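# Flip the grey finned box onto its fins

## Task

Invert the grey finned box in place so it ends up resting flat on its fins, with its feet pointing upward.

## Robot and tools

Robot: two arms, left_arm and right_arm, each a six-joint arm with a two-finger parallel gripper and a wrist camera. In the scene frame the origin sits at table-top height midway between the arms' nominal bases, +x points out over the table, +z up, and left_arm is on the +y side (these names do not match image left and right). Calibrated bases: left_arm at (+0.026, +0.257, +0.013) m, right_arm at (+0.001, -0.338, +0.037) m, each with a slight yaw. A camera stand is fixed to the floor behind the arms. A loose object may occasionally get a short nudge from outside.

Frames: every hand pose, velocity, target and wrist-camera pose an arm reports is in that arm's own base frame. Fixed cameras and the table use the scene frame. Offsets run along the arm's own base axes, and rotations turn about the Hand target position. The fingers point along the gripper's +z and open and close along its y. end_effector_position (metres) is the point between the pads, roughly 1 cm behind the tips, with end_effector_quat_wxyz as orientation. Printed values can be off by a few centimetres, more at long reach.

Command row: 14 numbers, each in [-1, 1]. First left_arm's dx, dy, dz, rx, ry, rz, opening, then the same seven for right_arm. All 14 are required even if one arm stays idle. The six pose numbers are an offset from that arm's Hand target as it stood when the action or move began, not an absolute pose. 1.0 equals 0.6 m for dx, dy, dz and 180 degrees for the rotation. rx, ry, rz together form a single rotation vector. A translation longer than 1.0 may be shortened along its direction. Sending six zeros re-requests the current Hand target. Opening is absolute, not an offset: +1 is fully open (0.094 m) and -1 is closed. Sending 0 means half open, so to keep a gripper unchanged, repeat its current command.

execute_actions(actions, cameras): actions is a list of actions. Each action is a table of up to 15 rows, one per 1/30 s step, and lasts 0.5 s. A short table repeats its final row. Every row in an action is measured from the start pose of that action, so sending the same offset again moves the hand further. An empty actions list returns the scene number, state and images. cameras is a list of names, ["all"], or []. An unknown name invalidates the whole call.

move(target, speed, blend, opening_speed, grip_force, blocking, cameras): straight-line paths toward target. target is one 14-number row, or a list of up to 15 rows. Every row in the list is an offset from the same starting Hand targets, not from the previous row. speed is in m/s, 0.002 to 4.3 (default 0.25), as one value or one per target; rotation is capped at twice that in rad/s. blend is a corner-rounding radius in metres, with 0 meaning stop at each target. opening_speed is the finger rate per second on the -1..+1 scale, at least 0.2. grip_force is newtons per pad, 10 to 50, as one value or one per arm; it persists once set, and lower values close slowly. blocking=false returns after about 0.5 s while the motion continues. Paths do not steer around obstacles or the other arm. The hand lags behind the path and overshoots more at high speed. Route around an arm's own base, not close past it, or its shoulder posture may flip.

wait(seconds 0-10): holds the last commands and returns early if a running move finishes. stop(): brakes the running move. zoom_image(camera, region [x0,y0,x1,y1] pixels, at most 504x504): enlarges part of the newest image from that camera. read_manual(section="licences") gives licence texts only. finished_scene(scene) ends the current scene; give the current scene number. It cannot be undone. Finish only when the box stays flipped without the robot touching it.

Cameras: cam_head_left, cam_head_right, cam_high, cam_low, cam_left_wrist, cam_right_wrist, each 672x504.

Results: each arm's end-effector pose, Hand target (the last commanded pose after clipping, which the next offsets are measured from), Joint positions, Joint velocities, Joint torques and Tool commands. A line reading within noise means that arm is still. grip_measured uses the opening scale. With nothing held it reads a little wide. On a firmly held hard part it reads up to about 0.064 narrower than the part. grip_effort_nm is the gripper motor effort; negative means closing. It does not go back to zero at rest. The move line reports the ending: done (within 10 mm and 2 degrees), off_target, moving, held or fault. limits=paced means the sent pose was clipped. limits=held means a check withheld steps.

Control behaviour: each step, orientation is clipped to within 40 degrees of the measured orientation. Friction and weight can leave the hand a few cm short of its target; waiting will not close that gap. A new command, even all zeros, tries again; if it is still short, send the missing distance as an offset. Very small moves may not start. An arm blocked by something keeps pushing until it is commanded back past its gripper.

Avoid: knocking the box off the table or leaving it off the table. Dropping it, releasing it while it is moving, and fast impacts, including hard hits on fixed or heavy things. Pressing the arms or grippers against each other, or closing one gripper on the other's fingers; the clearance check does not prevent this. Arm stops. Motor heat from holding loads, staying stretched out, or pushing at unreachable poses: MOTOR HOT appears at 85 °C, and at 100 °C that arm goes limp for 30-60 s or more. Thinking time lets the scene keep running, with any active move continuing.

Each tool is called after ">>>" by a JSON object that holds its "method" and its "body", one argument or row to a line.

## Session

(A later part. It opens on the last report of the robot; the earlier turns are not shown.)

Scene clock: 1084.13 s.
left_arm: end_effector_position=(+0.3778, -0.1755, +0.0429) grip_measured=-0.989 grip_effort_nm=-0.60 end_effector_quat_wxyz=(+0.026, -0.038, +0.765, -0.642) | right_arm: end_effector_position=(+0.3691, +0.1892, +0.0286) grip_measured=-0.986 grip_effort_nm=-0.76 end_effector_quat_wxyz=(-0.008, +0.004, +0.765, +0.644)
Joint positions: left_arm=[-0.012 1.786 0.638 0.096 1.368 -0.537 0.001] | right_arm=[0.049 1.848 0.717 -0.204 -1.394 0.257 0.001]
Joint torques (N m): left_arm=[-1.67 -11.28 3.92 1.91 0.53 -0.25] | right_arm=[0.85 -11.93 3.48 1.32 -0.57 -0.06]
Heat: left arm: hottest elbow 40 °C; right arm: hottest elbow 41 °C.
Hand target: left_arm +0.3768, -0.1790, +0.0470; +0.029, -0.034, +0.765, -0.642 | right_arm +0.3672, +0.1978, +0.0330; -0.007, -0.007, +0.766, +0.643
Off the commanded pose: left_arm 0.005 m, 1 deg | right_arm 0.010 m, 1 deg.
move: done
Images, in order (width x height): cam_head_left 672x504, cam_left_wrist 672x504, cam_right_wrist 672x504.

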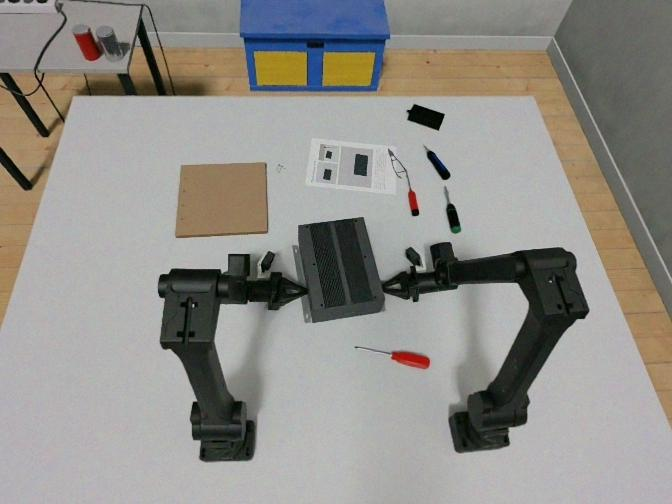

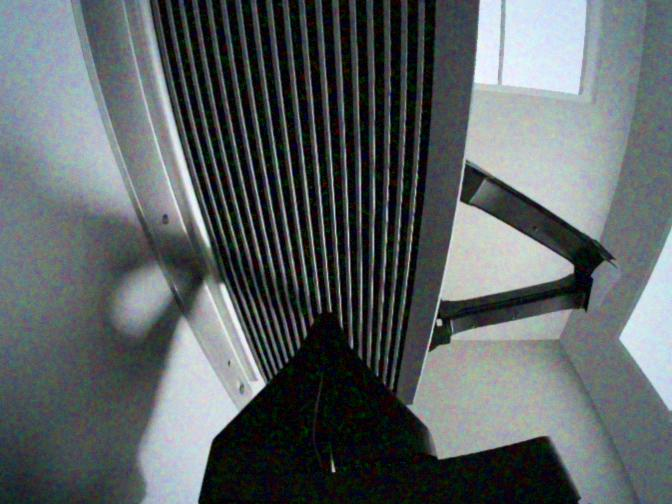

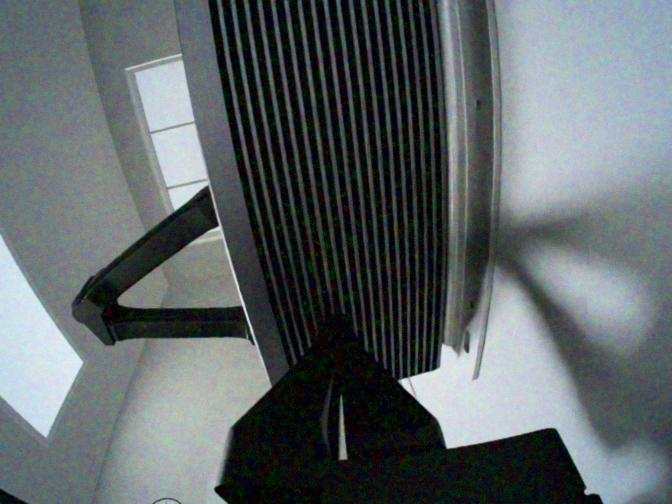

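>>> {"method": "move", "body": {
  "target": [
    [-0.0294,-0.0504,0,0,0,-0.027,-1,-0.0319,0.0499,0,0,0,0.027,-1],
    [-0.0587,-0.1057,0,0,0,-0.0541,-1,-0.0638,0.0997,0,0,0,0.0541,-1]
  ],
  "speed": 0.04,
  "blend": [0.005,0],
  "cameras": ["cam_left_wrist","cam_right_wrist","cam_head_left"]
}}

Scene clock: 1096.73 s.
left_arm: end_effector_position=(+0.3729, -0.1798, +0.0433) grip_measured=-0.989 grip_effort_nm=-0.59 end_effector_quat_wxyz=(+0.025, -0.031, +0.769, -0.638) | right_arm: end_effector_position=(+0.3596, +0.1934, +0.0294) grip_measured=-0.986 grip_effort_nm=-0.76 end_effector_quat_wxyz=(-0.010, -0.012, +0.770, +0.638)
Joint positions: left_arm=[-0.025 1.774 0.633 0.073 1.357 -0.514 0.001] | right_arm=[0.063 1.835 0.716 -0.283 -1.381 0.172 0.001]
Joint torques (N m): left_arm=[-13.51 -10.58 3.96 0.83 1.35 0.04] | right_arm=[12.1 -11.11 3.79 0.29 -1.34 -0.15]
Heat: left arm: hottest elbow 39 °C; right arm: hottest elbow 40 °C.
Hand target: left_arm +0.3415, -0.2423, +0.0469; -0.025, +0.031, +0.765, -0.642 | right_arm +0.3290, +0.2575, +0.0330; -0.061, -0.072, +0.762, +0.640
Off the commanded pose: left_arm 0.070 m, 9 deg | right_arm 0.071 m, 9 deg.
move: off_target (left_arm, right_arm)
Images, in order (width x height): cam_head_left 672x504, cam_left_wrist 672x504, cam_right_wrist 672x504.

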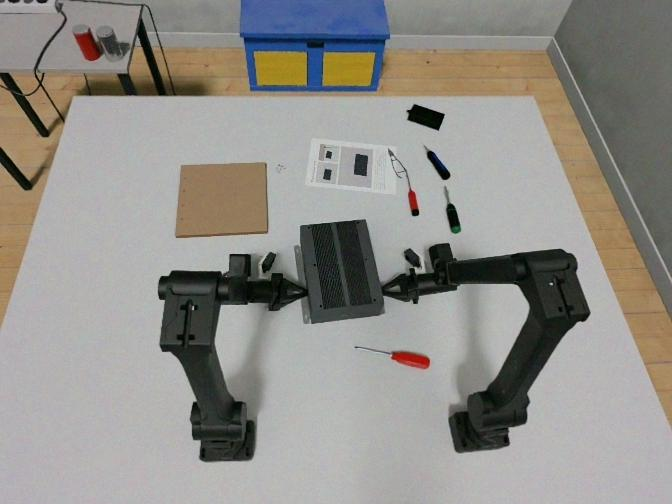

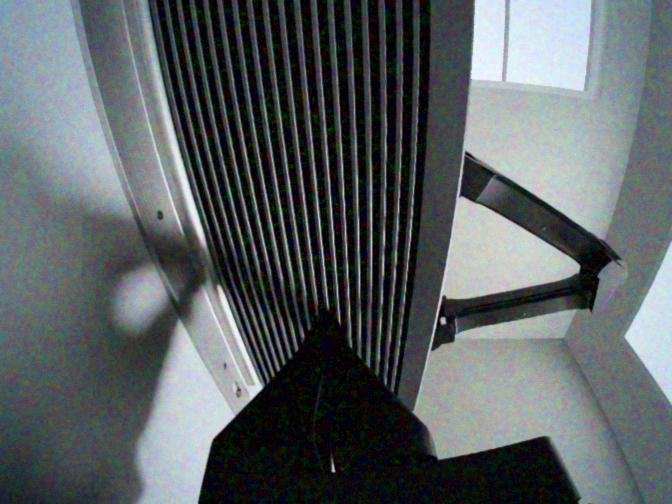

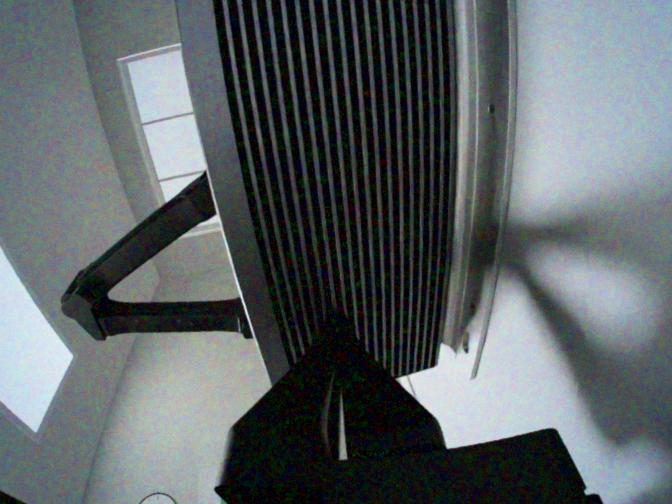

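>>> {"method": "move", "body": {
  "target": [
    [0,0,0.0583,0,0,0,-1,0,0,0.0583,0,0,0,-1],
    [0.0343,0.0068,0.1533,0,0,0,-1,0.0347,0.0045,0.1533,0,0,0,-1],
    [0.09,0.0182,0.23,0,0,0,-1,0.091,0.0117,0.23,0,0,0,-1]
  ],
  "speed": 0.06,
  "blend": [0.01,0.02,0],
  "cameras": ["cam_left_wrist","cam_right_wrist","cam_low","cam_head_left"]
}}

>>> {"method": "zoom_image", "body": {
  "camera": "cam_low",
  "region": [260, 210, 400, 310]
}}

Scene clock: 1115.10 s.
left_arm: end_effector_position=(+0.3926, -0.1719, +0.1277) grip_measured=-0.989 grip_effort_nm=-0.59 end_effector_quat_wxyz=(-0.029, -0.067, +0.784, -0.616) | right_arm: end_effector_position=(+0.3717, +0.2015, +0.1182) grip_measured=-0.986 grip_effort_nm=-0.76 end_effector_quat_wxyz=(-0.076, +0.029, +0.783, +0.616)
Joint positions: left_arm=[-0.007 1.593 0.824 -0.619 1.325 -0.321 0.001] | right_arm=[0.086 1.646 0.857 -0.779 -1.34 0.163 0.001]
Joint torques (N m): left_arm=[-11.69 -14.33 11.99 0.72 3.56 0] | right_arm=[9.76 -13.92 12.33 0.87 -3.51 -0.3]
Heat: left arm: hottest elbow 38 °C; right arm: hottest elbow 40 °C.
Hand target: left_arm +0.3956, -0.2315, +0.1848; -0.025, +0.031, +0.765, -0.642 | right_arm +0.3835, +0.2647, +0.1710; -0.061, -0.073, +0.762, +0.640
Off the commanded pose: left_arm 0.083 m, 12 deg | right_arm 0.083 m, 12 deg.
move: off_target (left_arm, right_arm)
Images, in order (width x height): cam_head_left 672x504, cam_low 672x504, cam_left_wrist 672x504, cam_right_wrist 672x504.

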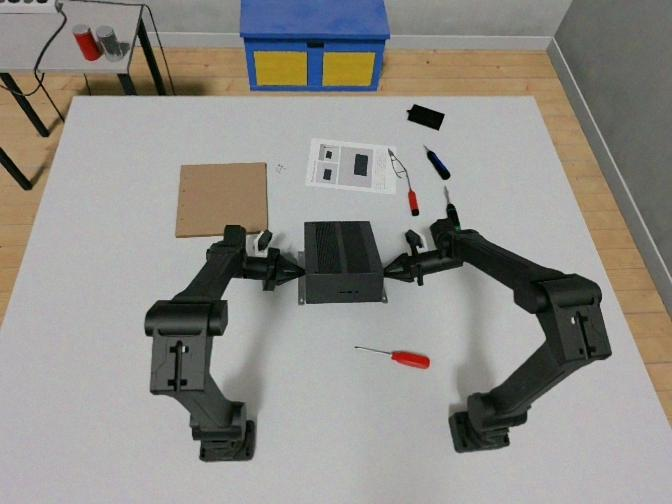

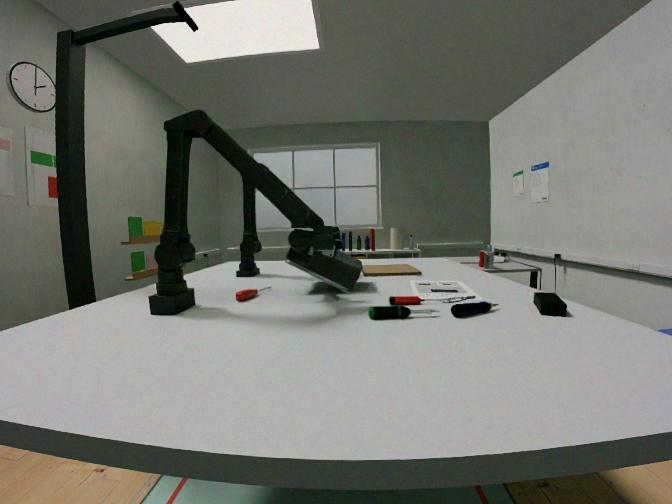

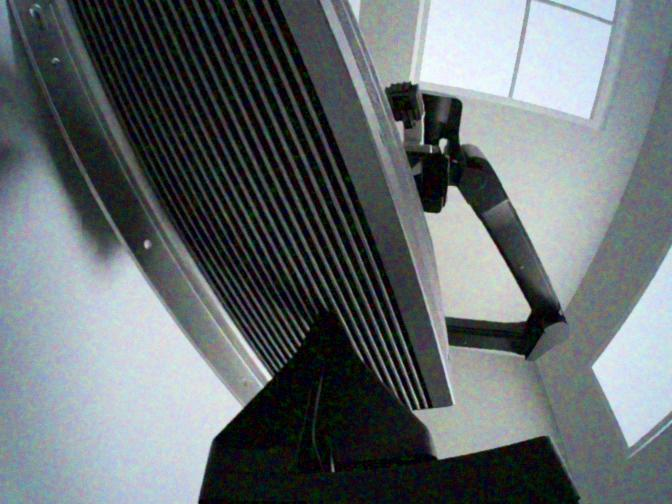

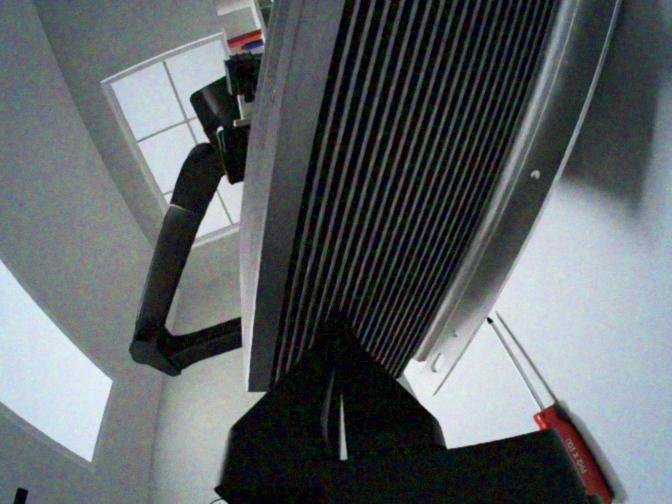

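Scaled by 3.600.

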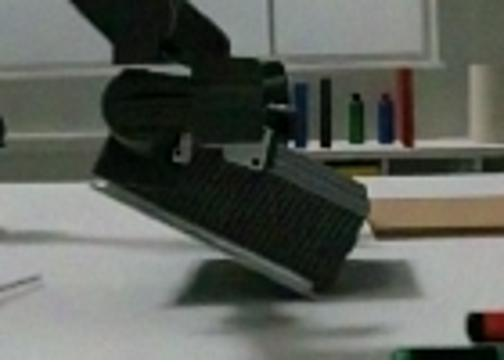

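>>> {"method": "move", "body": {
  "target": [
    [0.0433,-0.0145,0.0783,0,0,-0.0127,-1,0.0418,0.0332,0.0783,0,0,0.0127,-1],
    [0.1153,0,0.125,0,0,-0.0127,-1,0.1147,0.0425,0.125,0,0,0.0127,-1]
  ],
  "speed": 0.06,
  "blend": [0.02,0],
  "cameras": ["cam_left_wrist","cam_right_wrist","cam_low","cam_head_left"]
}}

>>> {"method": "zoom_image", "body": {
  "camera": "cam_low",
  "region": [260, 210, 400, 310]
}}

Scene clock: 1156.57 s.
left_arm: end_effector_position=(+0.4729, -0.1626, +0.2364) grip_measured=-0.989 grip_effort_nm=-0.59 end_effector_quat_wxyz=(-0.008, -0.021, +0.778, -0.628) | right_arm: end_effector_position=(+0.4463, +0.2081, +0.1949) grip_measured=-0.986 grip_effort_nm=-0.76 end_effector_quat_wxyz=(-0.080, +0.015, +0.782, +0.618)
Joint positions: left_arm=[0.017 1.657 1.24 -1.165 1.357 -0.028 0.001] | right_arm=[0.086 1.711 1.195 -1.158 -1.343 0.041 0.001]
Joint torques (N m): left_arm=[-12.04 -12.75 11.7 -0.16 2.45 0.01] | right_arm=[11.63 -14.33 14.42 0.85 -3.45 -0.25]
Heat: left arm: hottest wrist yaw 55 °C; right arm: hottest wrist yaw 49 °C.
Hand target: left_arm +0.4648, -0.2315, +0.2599; -0.038, +0.046, +0.765, -0.642 | right_arm +0.4523, +0.2901, +0.2461; -0.074, -0.088, +0.761, +0.639
Off the commanded pose: left_arm 0.073 m, 9 deg | right_arm 0.097 m, 12 deg.
move: off_target (left_arm, right_arm)
Images, in order (width x height): cam_head_left 672x504, cam_low 672x504, cam_left_wrist 672x504, cam_right_wrist 672x504.

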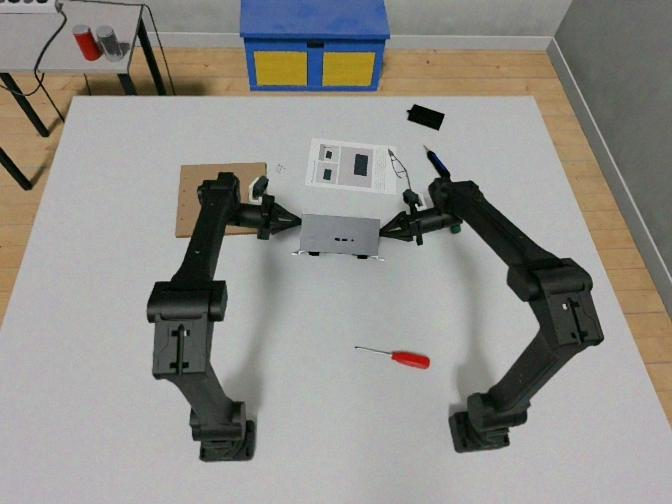

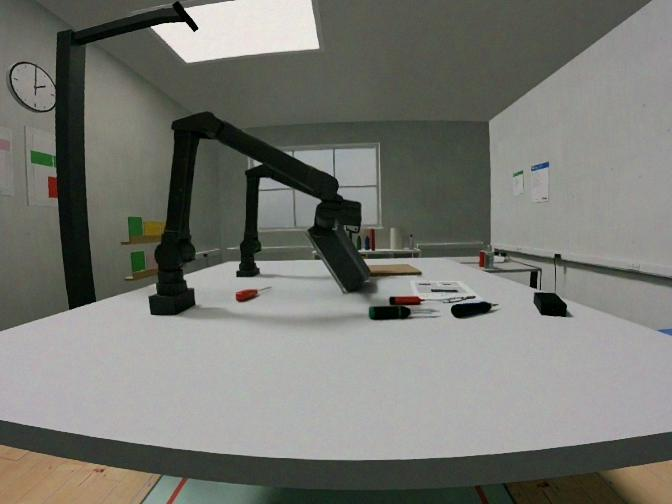

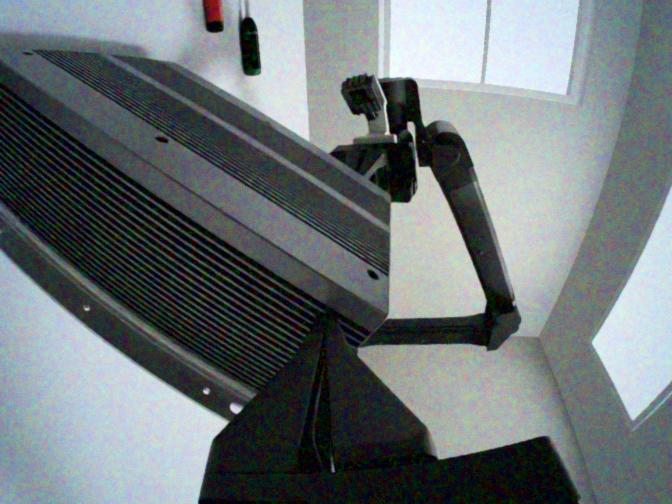

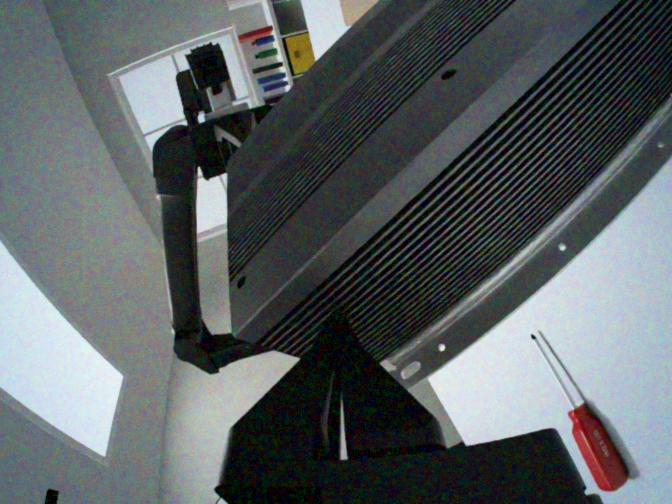

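Scaled by 3.600.

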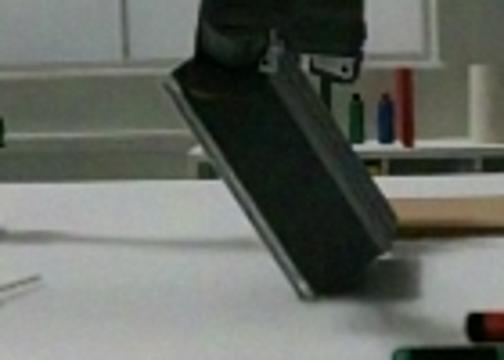

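>>> {"method": "move", "body": {
  "target": [0.0981,0.0198,-0.0133,0,0,0,-1,0.0992,0.0128,-0.008,0,0,0,-1],
  "speed": 0.05,
  "cameras": ["cam_left_wrist","cam_right_wrist","cam_low","cam_head_left"]
}}

>>> {"method": "zoom_image", "body": {
  "camera": "cam_low",
  "region": [270, 200, 410, 300]
}}

Scene clock: 1178.87 s.
left_arm: end_effector_position=(+0.5301, -0.1515, +0.2460) grip_measured=-0.989 grip_effort_nm=-0.59 end_effector_quat_wxyz=(-0.003, -0.005, +0.772, -0.635) | right_arm: end_effector_position=(+0.5143, +0.2146, +0.2086) grip_measured=-0.986 grip_effort_nm=-0.76 end_effector_quat_wxyz=(-0.065, -0.005, +0.777, +0.626)
Joint positions: left_arm=[0.037 1.827 1.487 -1.411 1.373 0.173 0.001] | right_arm=[0.086 1.859 1.438 -1.261 -1.36 -0.017 0.001]
Joint torques (N m): left_arm=[-11.16 -14.04 10.74 -0.42 1.58 0.01] | right_arm=[11.16 -15.62 12.9 0.62 -2.56 -0.21]
Heat: left arm: hottest wrist yaw 49 °C; right arm: hottest elbow 56 °C.
Hand target: left_arm +0.5236, -0.2195, +0.2521; -0.038, +0.046, +0.765, -0.642 | right_arm +0.5119, +0.2978, +0.2414; -0.074, -0.088, +0.761, +0.639
Off the commanded pose: left_arm 0.069 m, 7 deg | right_arm 0.089 m, 10 deg.
move: off_target (left_arm, right_arm)
Images, in order (width x height): cam_head_left 672x504, cam_low 672x504, cam_left_wrist 672x504, cam_right_wrist 672x504.

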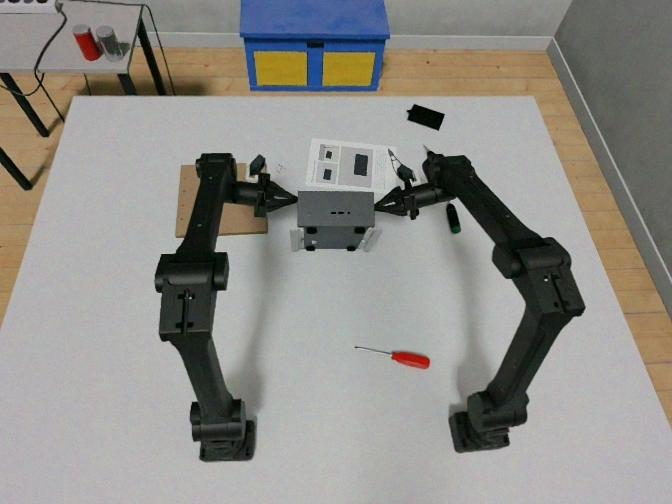

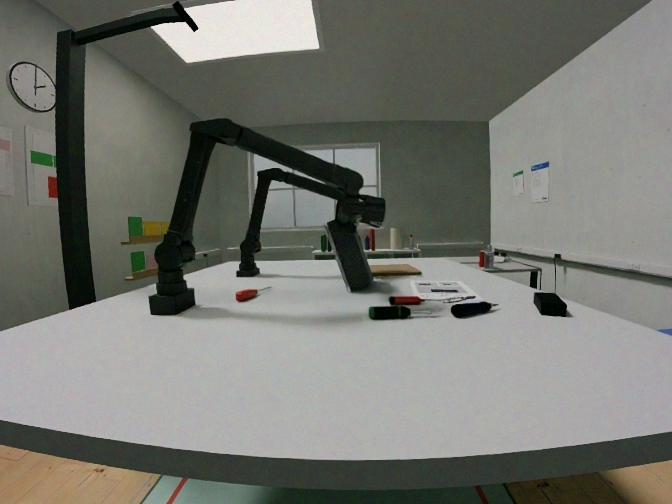

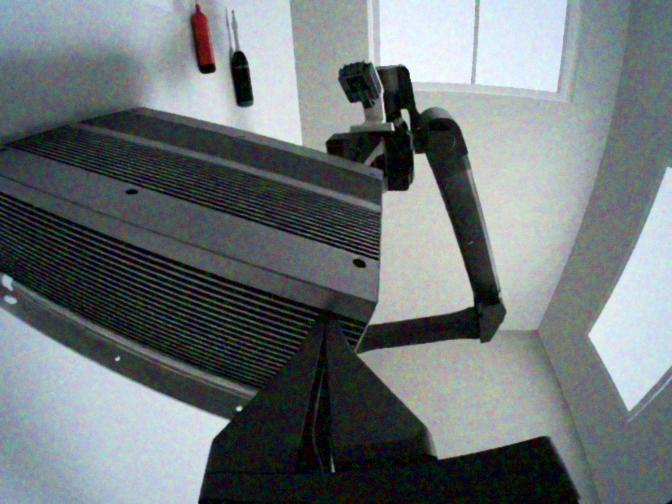

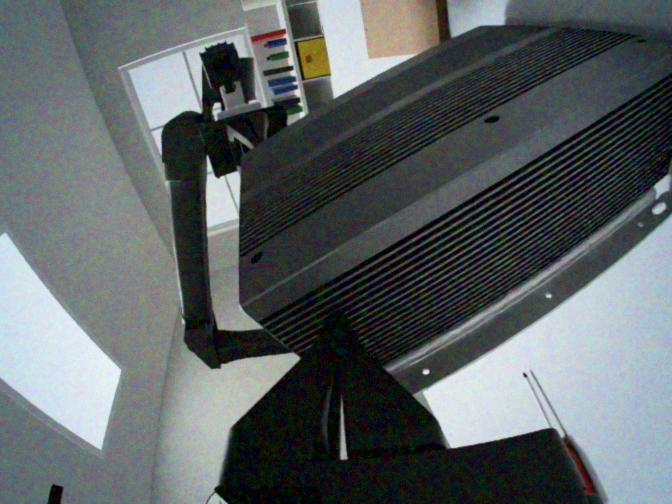

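Scaled by 3.600.

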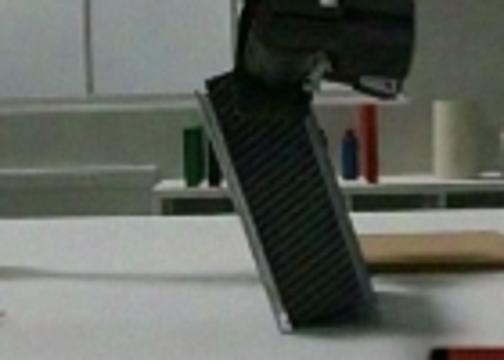

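>>> {"method": "move", "body": {
  "target": [0.0965,0.0185,-0.025,0,0,0,-1,0.0975,0.012,-0.0333,0,0,0,-1],
  "speed": 0.05,
  "cameras": ["cam_left_wrist","cam_right_wrist","cam_low","cam_head_left"]
}}

>>> {"method": "zoom_image", "body": {
  "camera": "cam_low",
  "region": [270, 200, 410, 300]
}}

Scene clock: 1187.53 s.
left_arm: end_effector_position=(+0.5854, -0.1388, +0.2390) grip_measured=-0.989 grip_effort_nm=-0.59 end_effector_quat_wxyz=(-0.002, +0.000, +0.769, -0.639) | right_arm: end_effector_position=(+0.5804, +0.2222, +0.2095) grip_measured=-0.986 grip_effort_nm=-0.76 end_effector_quat_wxyz=(-0.050, -0.023, +0.770, +0.636)
Joint positions: left_arm=[0.056 2.004 1.727 -1.605 1.376 0.313 0.001] | right_arm=[0.088 2.023 1.687 -1.34 -1.382 -0.059 0.001]
Joint torques (N m): left_arm=[-10.58 -15.97 10.7 -0.5 1.11 0.07] | right_arm=[10.23 -16.56 11.41 0.36 -1.5 -0.24]
Heat: left arm: hottest elbow 47 °C; right arm: hottest elbow 56 °C.
Hand target: left_arm +0.5815, -0.2085, +0.2370; -0.038, +0.046, +0.765, -0.642 | right_arm +0.5704, +0.3049, +0.2212; -0.074, -0.088, +0.761, +0.639
Off the commanded pose: left_arm 0.070 m, 7 deg | right_arm 0.084 m, 8 deg.
move: off_target (left_arm, right_arm)
Images, in order (width x height): cam_head_left 672x504, cam_low 672x504, cam_left_wrist 672x504, cam_right_wrist 672x504.

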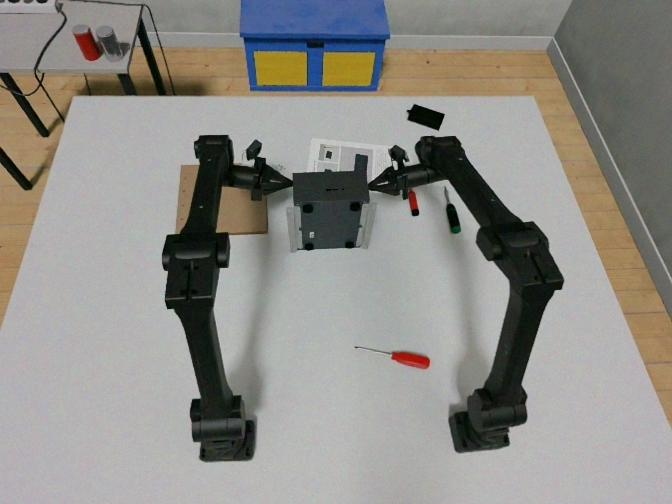

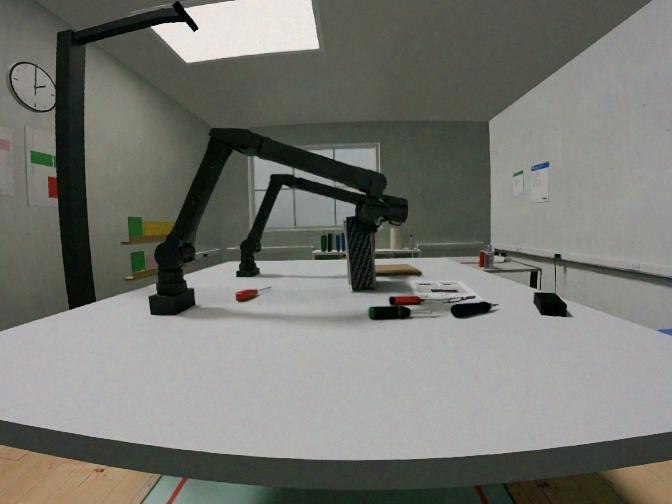

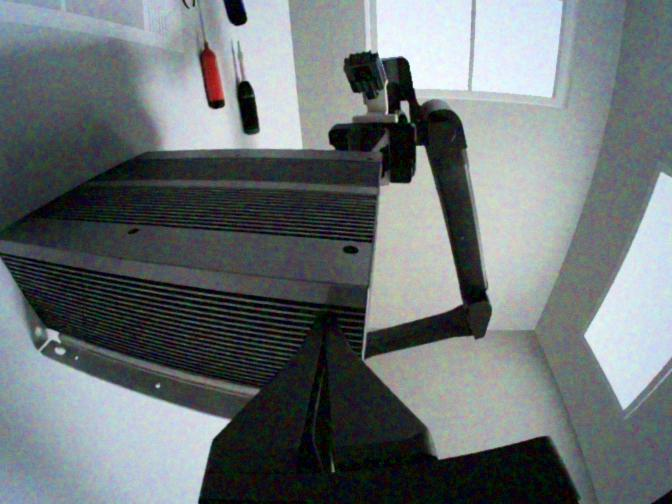

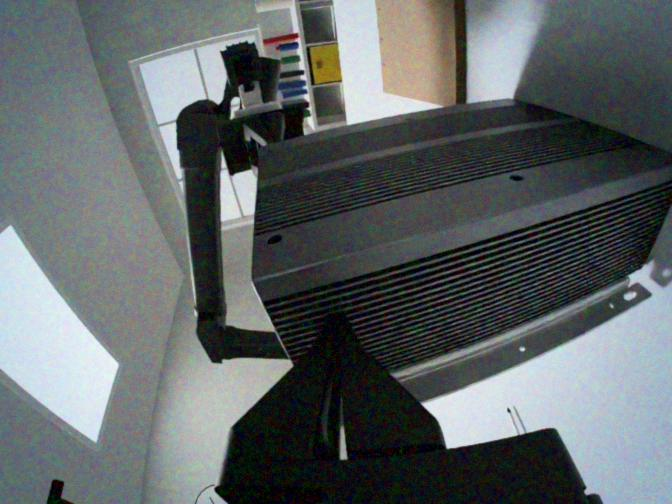

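Scaled by 3.600.

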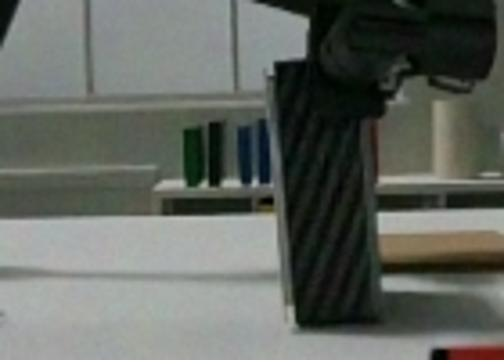

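>>> {"method": "move", "body": {
  "target": [0.0327,0.0066,-0.0083,0,0,0,-1,0.0331,0.0043,-0.0167,0,0,0,-1],
  "speed": 0.04,
  "cameras": ["cam_low","cam_head_left"]
}}

>>> {"method": "zoom_image", "body": {
  "camera": "cam_low",
  "region": [270, 200, 410, 300]
}}

Scene clock: 1207.80 s.
left_arm: end_effector_position=(+0.6018, -0.1340, +0.2353) grip_measured=-0.989 grip_effort_nm=-0.59 end_effector_quat_wxyz=(-0.005, -0.002, +0.769, -0.640) | right_arm: end_effector_position=(+0.5972, +0.2260, +0.2089) grip_measured=-0.986 grip_effort_nm=-0.76 end_effector_quat_wxyz=(-0.046, -0.030, +0.768, +0.638)
Joint positions: left_arm=[0.062 2.06 1.805 -1.666 1.376 0.347 0.001] | right_arm=[0.091 2.071 1.762 -1.372 -1.388 -0.08 0.001]
Joint torques (N m): left_arm=[-10.4 -16.38 11.18 -0.32 1.01 0.04] | right_arm=[9.17 -16.38 11.51 0.81 -1.19 -0.11]
Heat: left arm: hottest elbow 46 °C; right arm: hottest elbow 52 °C.
Hand target: left_arm +0.6011, -0.2045, +0.2321; -0.038, +0.046, +0.765, -0.642 | right_arm +0.5903, +0.3075, +0.2113; -0.074, -0.088, +0.761, +0.639
Off the commanded pose: left_arm 0.071 m, 7 deg | right_arm 0.082 m, 7 deg.
joint sent to its limit (left arm) — joint 4 (wrist pitch), lower limit. The joint targets are off in position, not in orientation.
move: off_target (left_arm, right_arm)
Images, in order (width x height): cam_head_left 672x504, cam_low 672x504.

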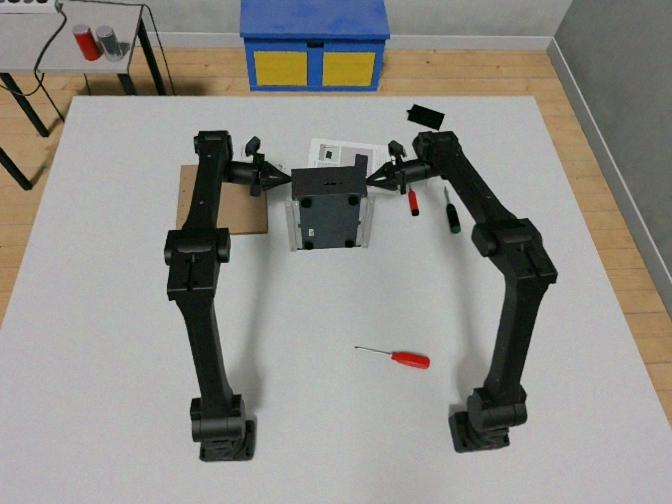

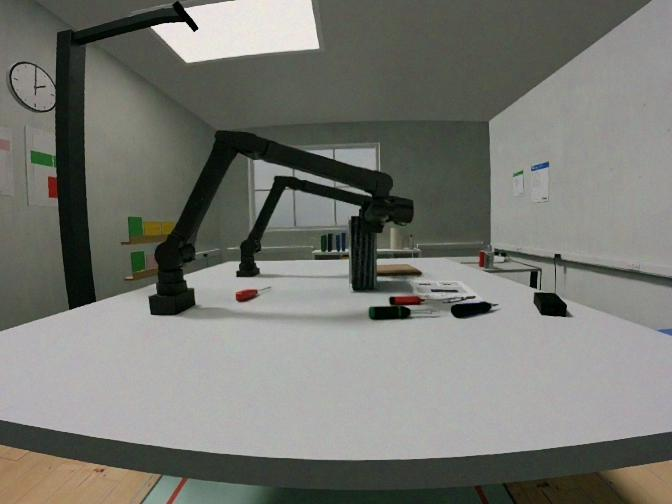

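Scaled by 3.600.

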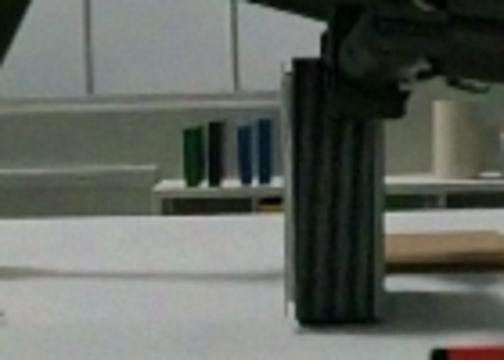

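>>> {"method": "move", "body": {
  "target": [
    [0,0.1,0,0,0,0.0668,-1,0.008,-0.12,0,0,0,-0.0668,-1],
    [0,0.2175,0,0,0,0.0668,-1,0.008,-0.2358,0,0,0,-0.0668,-1],
    [-0.0383,0.2175,-0.2667,0,0,0.0668,-1,0.008,-0.2358,-0.27,0,0,-0.0668,-1],
    [-0.0383,0.1425,-0.2667,0,0,0.0668,-1,0.008,-0.1608,-0.27,0,0,-0.0668,-1]
  ],
  "speed": [0.06,0.15,0.25,0.15],
  "blend": [0.01,0.02,0.02,0],
  "cameras": ["all"]
}}

>>> {"method": "zoom_image", "body": {
  "camera": "cam_low",
  "region": [270, 200, 410, 300]
}}

Scene clock: 1230.97 s.
left_arm: end_effector_position=(+0.5769, -0.1217, +0.0623) grip_measured=-0.989 grip_effort_nm=-0.59 end_effector_quat_wxyz=(+0.022, -0.035, +0.765, -0.643) | right_arm: end_effector_position=(+0.5917, +0.2108, +0.0379) grip_measured=-0.986 grip_effort_nm=-0.76 end_effector_quat_wxyz=(-0.017, -0.002, +0.765, +0.644)
Joint positions: left_arm=[0.088 2.129 1.416 -0.906 1.398 0.036 0.001] | right_arm=[0.067 2.199 1.46 -0.613 -1.394 0.247 0.001]
Joint torques (N m): left_arm=[-0.44 -19.66 6.11 1.02 0.7 -0.24] | right_arm=[-1.32 -20.84 6.17 1.43 -0.59 -0.01]
Heat: left arm: hottest elbow 45 °C; right arm: hottest elbow 53 °C.
Hand target: left_arm +0.5781, -0.1191, +0.0720; +0.029, -0.034, +0.765, -0.642 | right_arm +0.5950, +0.2111, +0.0493; -0.007, -0.008, +0.766, +0.643
Off the commanded pose: left_arm 0.010 m, 1 deg | right_arm 0.012 m, 1 deg.
move: off_target (right_arm)

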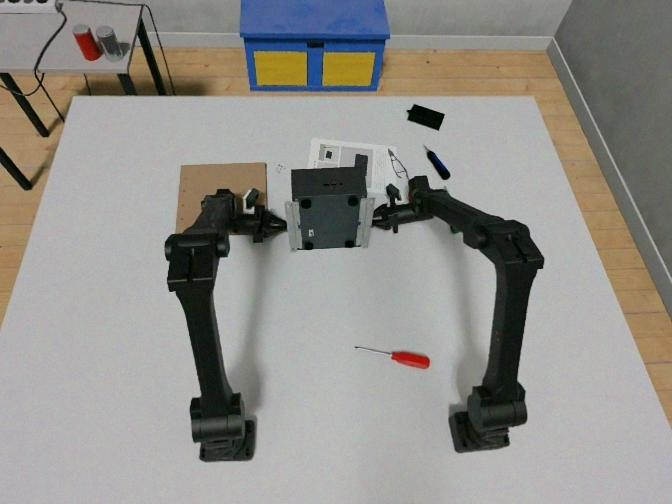

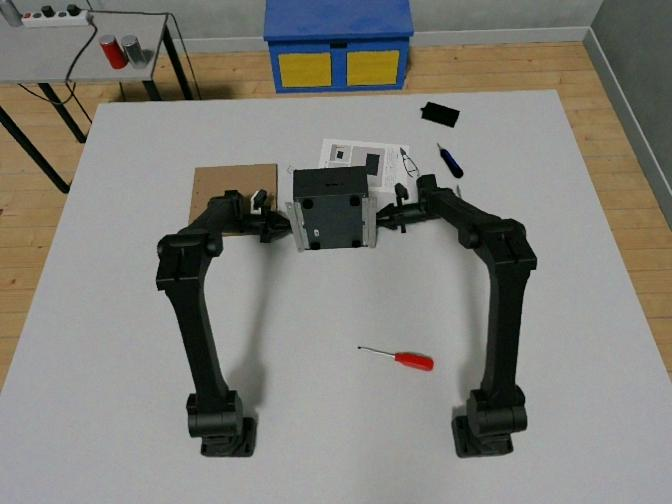

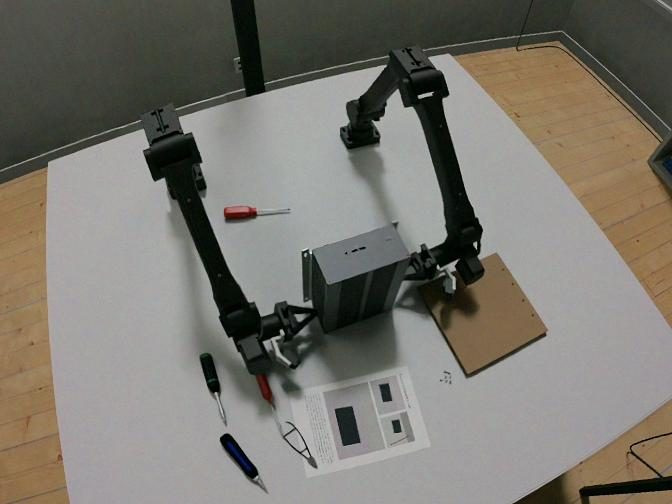

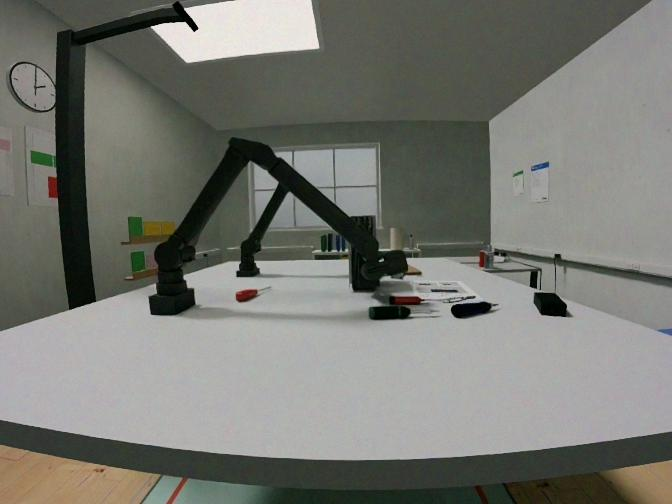

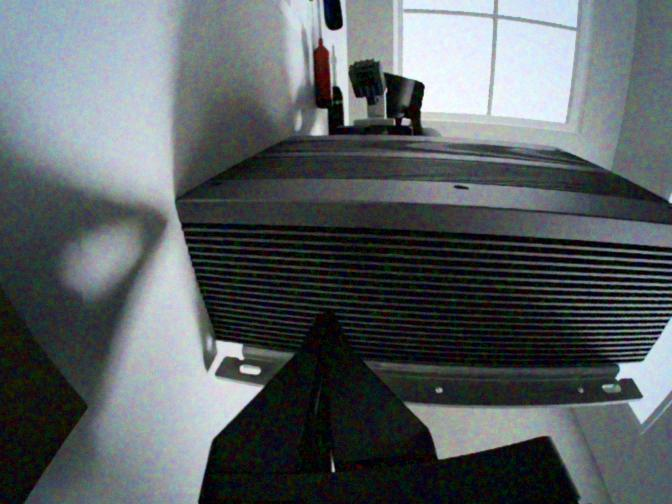

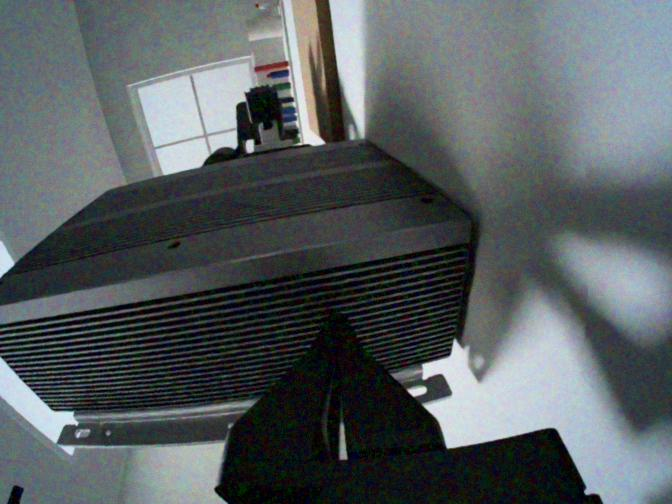

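Scaled by 3.600.

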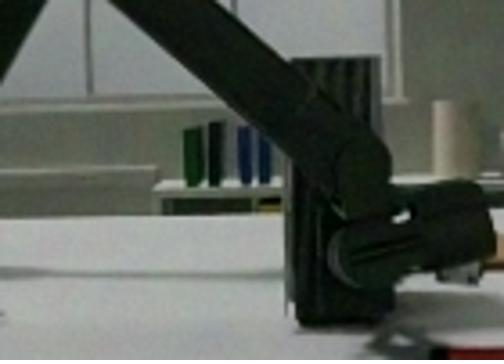

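>>> {"method": "move", "body": {
  "target": [
    [-0.0523,-0.1878,0,0,0,-0.0541,-1,-0.0795,0.1868,0,0,0,0.0541,-1]
  ],
  "speed": 0.06,
  "cameras": ["cam_head_left"]
}}

Scene clock: 1259.17 s.
left_arm: end_effector_position=(+0.5706, -0.1425, +0.0621) grip_measured=-0.989 grip_effort_nm=-0.59 end_effector_quat_wxyz=(+0.020, -0.024, +0.769, -0.639) | right_arm: end_effector_position=(+0.5852, +0.2198, +0.0385) grip_measured=-0.986 grip_effort_nm=-0.76 end_effector_quat_wxyz=(-0.012, -0.006, +0.770, +0.638)
Joint positions: left_arm=[0.051 2.101 1.37 -0.78 1.386 -0.062 0.001] | right_arm=[0.084 2.175 1.42 -0.528 -1.375 0.305 0.001]
Joint torques (N m): left_arm=[-13.39 -19.31 5.61 0.99 1.14 -0.26] | right_arm=[12.81 -20.07 5.53 1.24 -1.29 -0.05]
Heat: left arm: hottest elbow 41 °C; right arm: hottest elbow 47 °C.
Hand target: left_arm +0.5469, -0.2317, +0.0721; -0.025, +0.031, +0.765, -0.642 | right_arm +0.5473, +0.3231, +0.0492; -0.061, -0.072, +0.762, +0.640
Off the commanded pose: left_arm 0.093 m, 8 deg | right_arm 0.111 m, 10 deg.
move: off_target (left_arm, right_arm)
Images, in order (width x height): cam_head_left 672x504.

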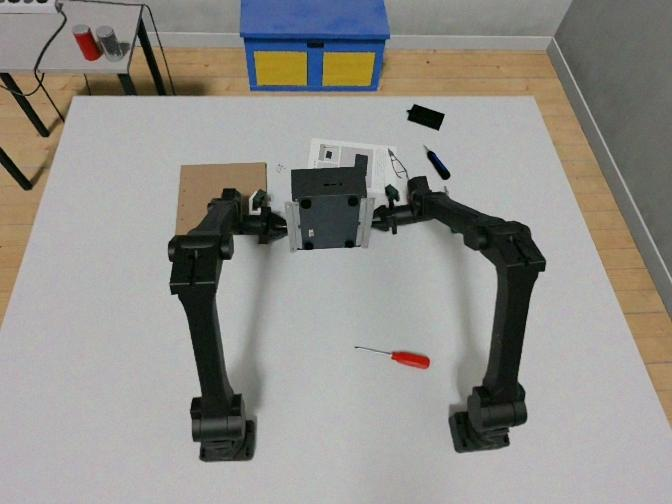

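>>> {"method": "move", "body": {
  "target": [-0.2507,0.0453,0,0,0,0.0201,-1,-0.2447,-0.067,0,0,0,-0.0102,-1],
  "speed": 0.07,
  "cameras": ["cam_head_left","cam_low"]
}}

>>> {"method": "zoom_image", "body": {
  "camera": "cam_low",
  "region": [230, 200, 410, 320]
}}

Scene clock: 1270.83 s.
left_arm: end_effector_position=(+0.4166, -0.1517, +0.0587) grip_measured=-0.989 grip_effort_nm=-0.59 end_effector_quat_wxyz=(+0.027, -0.041, +0.772, -0.634) | right_arm: end_effector_position=(+0.4337, +0.2183, +0.0387) grip_measured=-0.986 grip_effort_nm=-0.76 end_effector_quat_wxyz=(-0.009, -0.005, +0.772, +0.635)
Joint positions: left_arm=[0.047 1.799 0.808 -0.339 1.368 -0.256 0.001] | right_arm=[0.109 1.906 0.883 -0.125 -1.358 0.44 0.001]
Joint torques (N m): left_arm=[-10.81 -13.74 4.42 1.32 1.6 -0.27] | right_arm=[9.7 -14.56 3.75 1.36 -1.48 0.01]
Heat: left arm: hottest elbow 41 °C; right arm: hottest elbow 45 °C.
Hand target: left_arm +0.3963, -0.2046, +0.0720; -0.005, +0.006, +0.766, -0.643 | right_arm +0.4005, +0.2830, +0.0492; -0.051, -0.060, +0.763, +0.641
Off the commanded pose: left_arm 0.058 m, 7 deg | right_arm 0.073 m, 8 deg.
move: off_target (left_arm, right_arm)
Images, in order (width x height): cam_head_left 672x504, cam_low 672x504.

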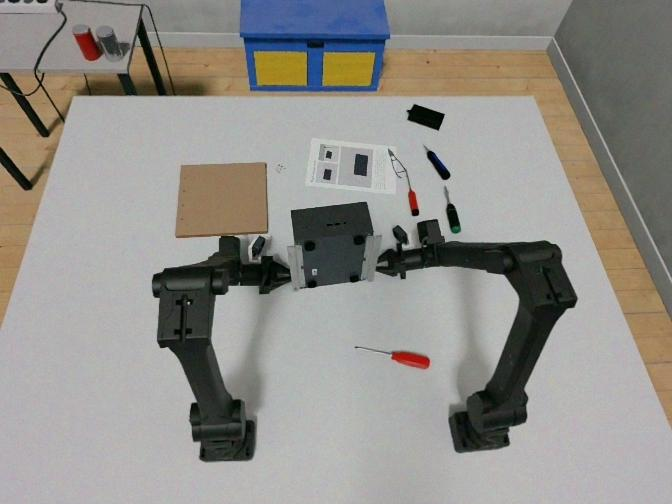

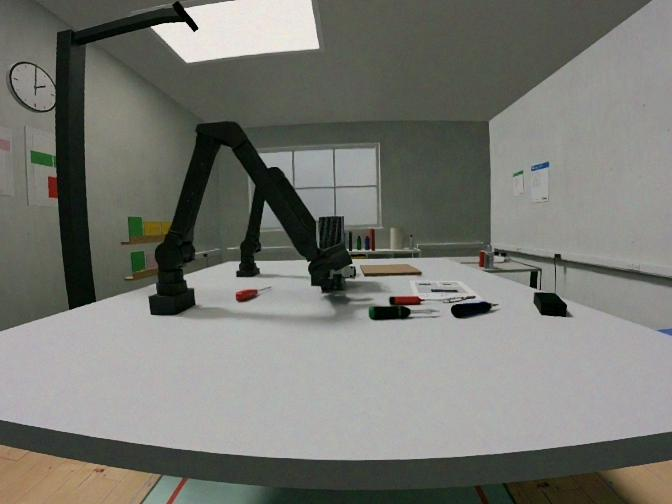

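Scaled by 2.800.

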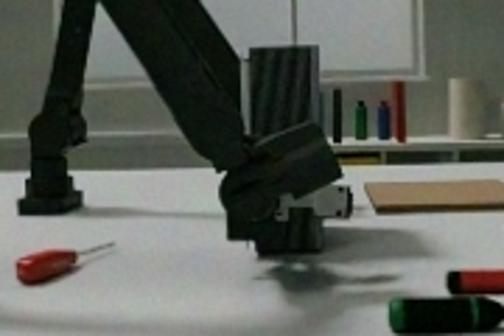

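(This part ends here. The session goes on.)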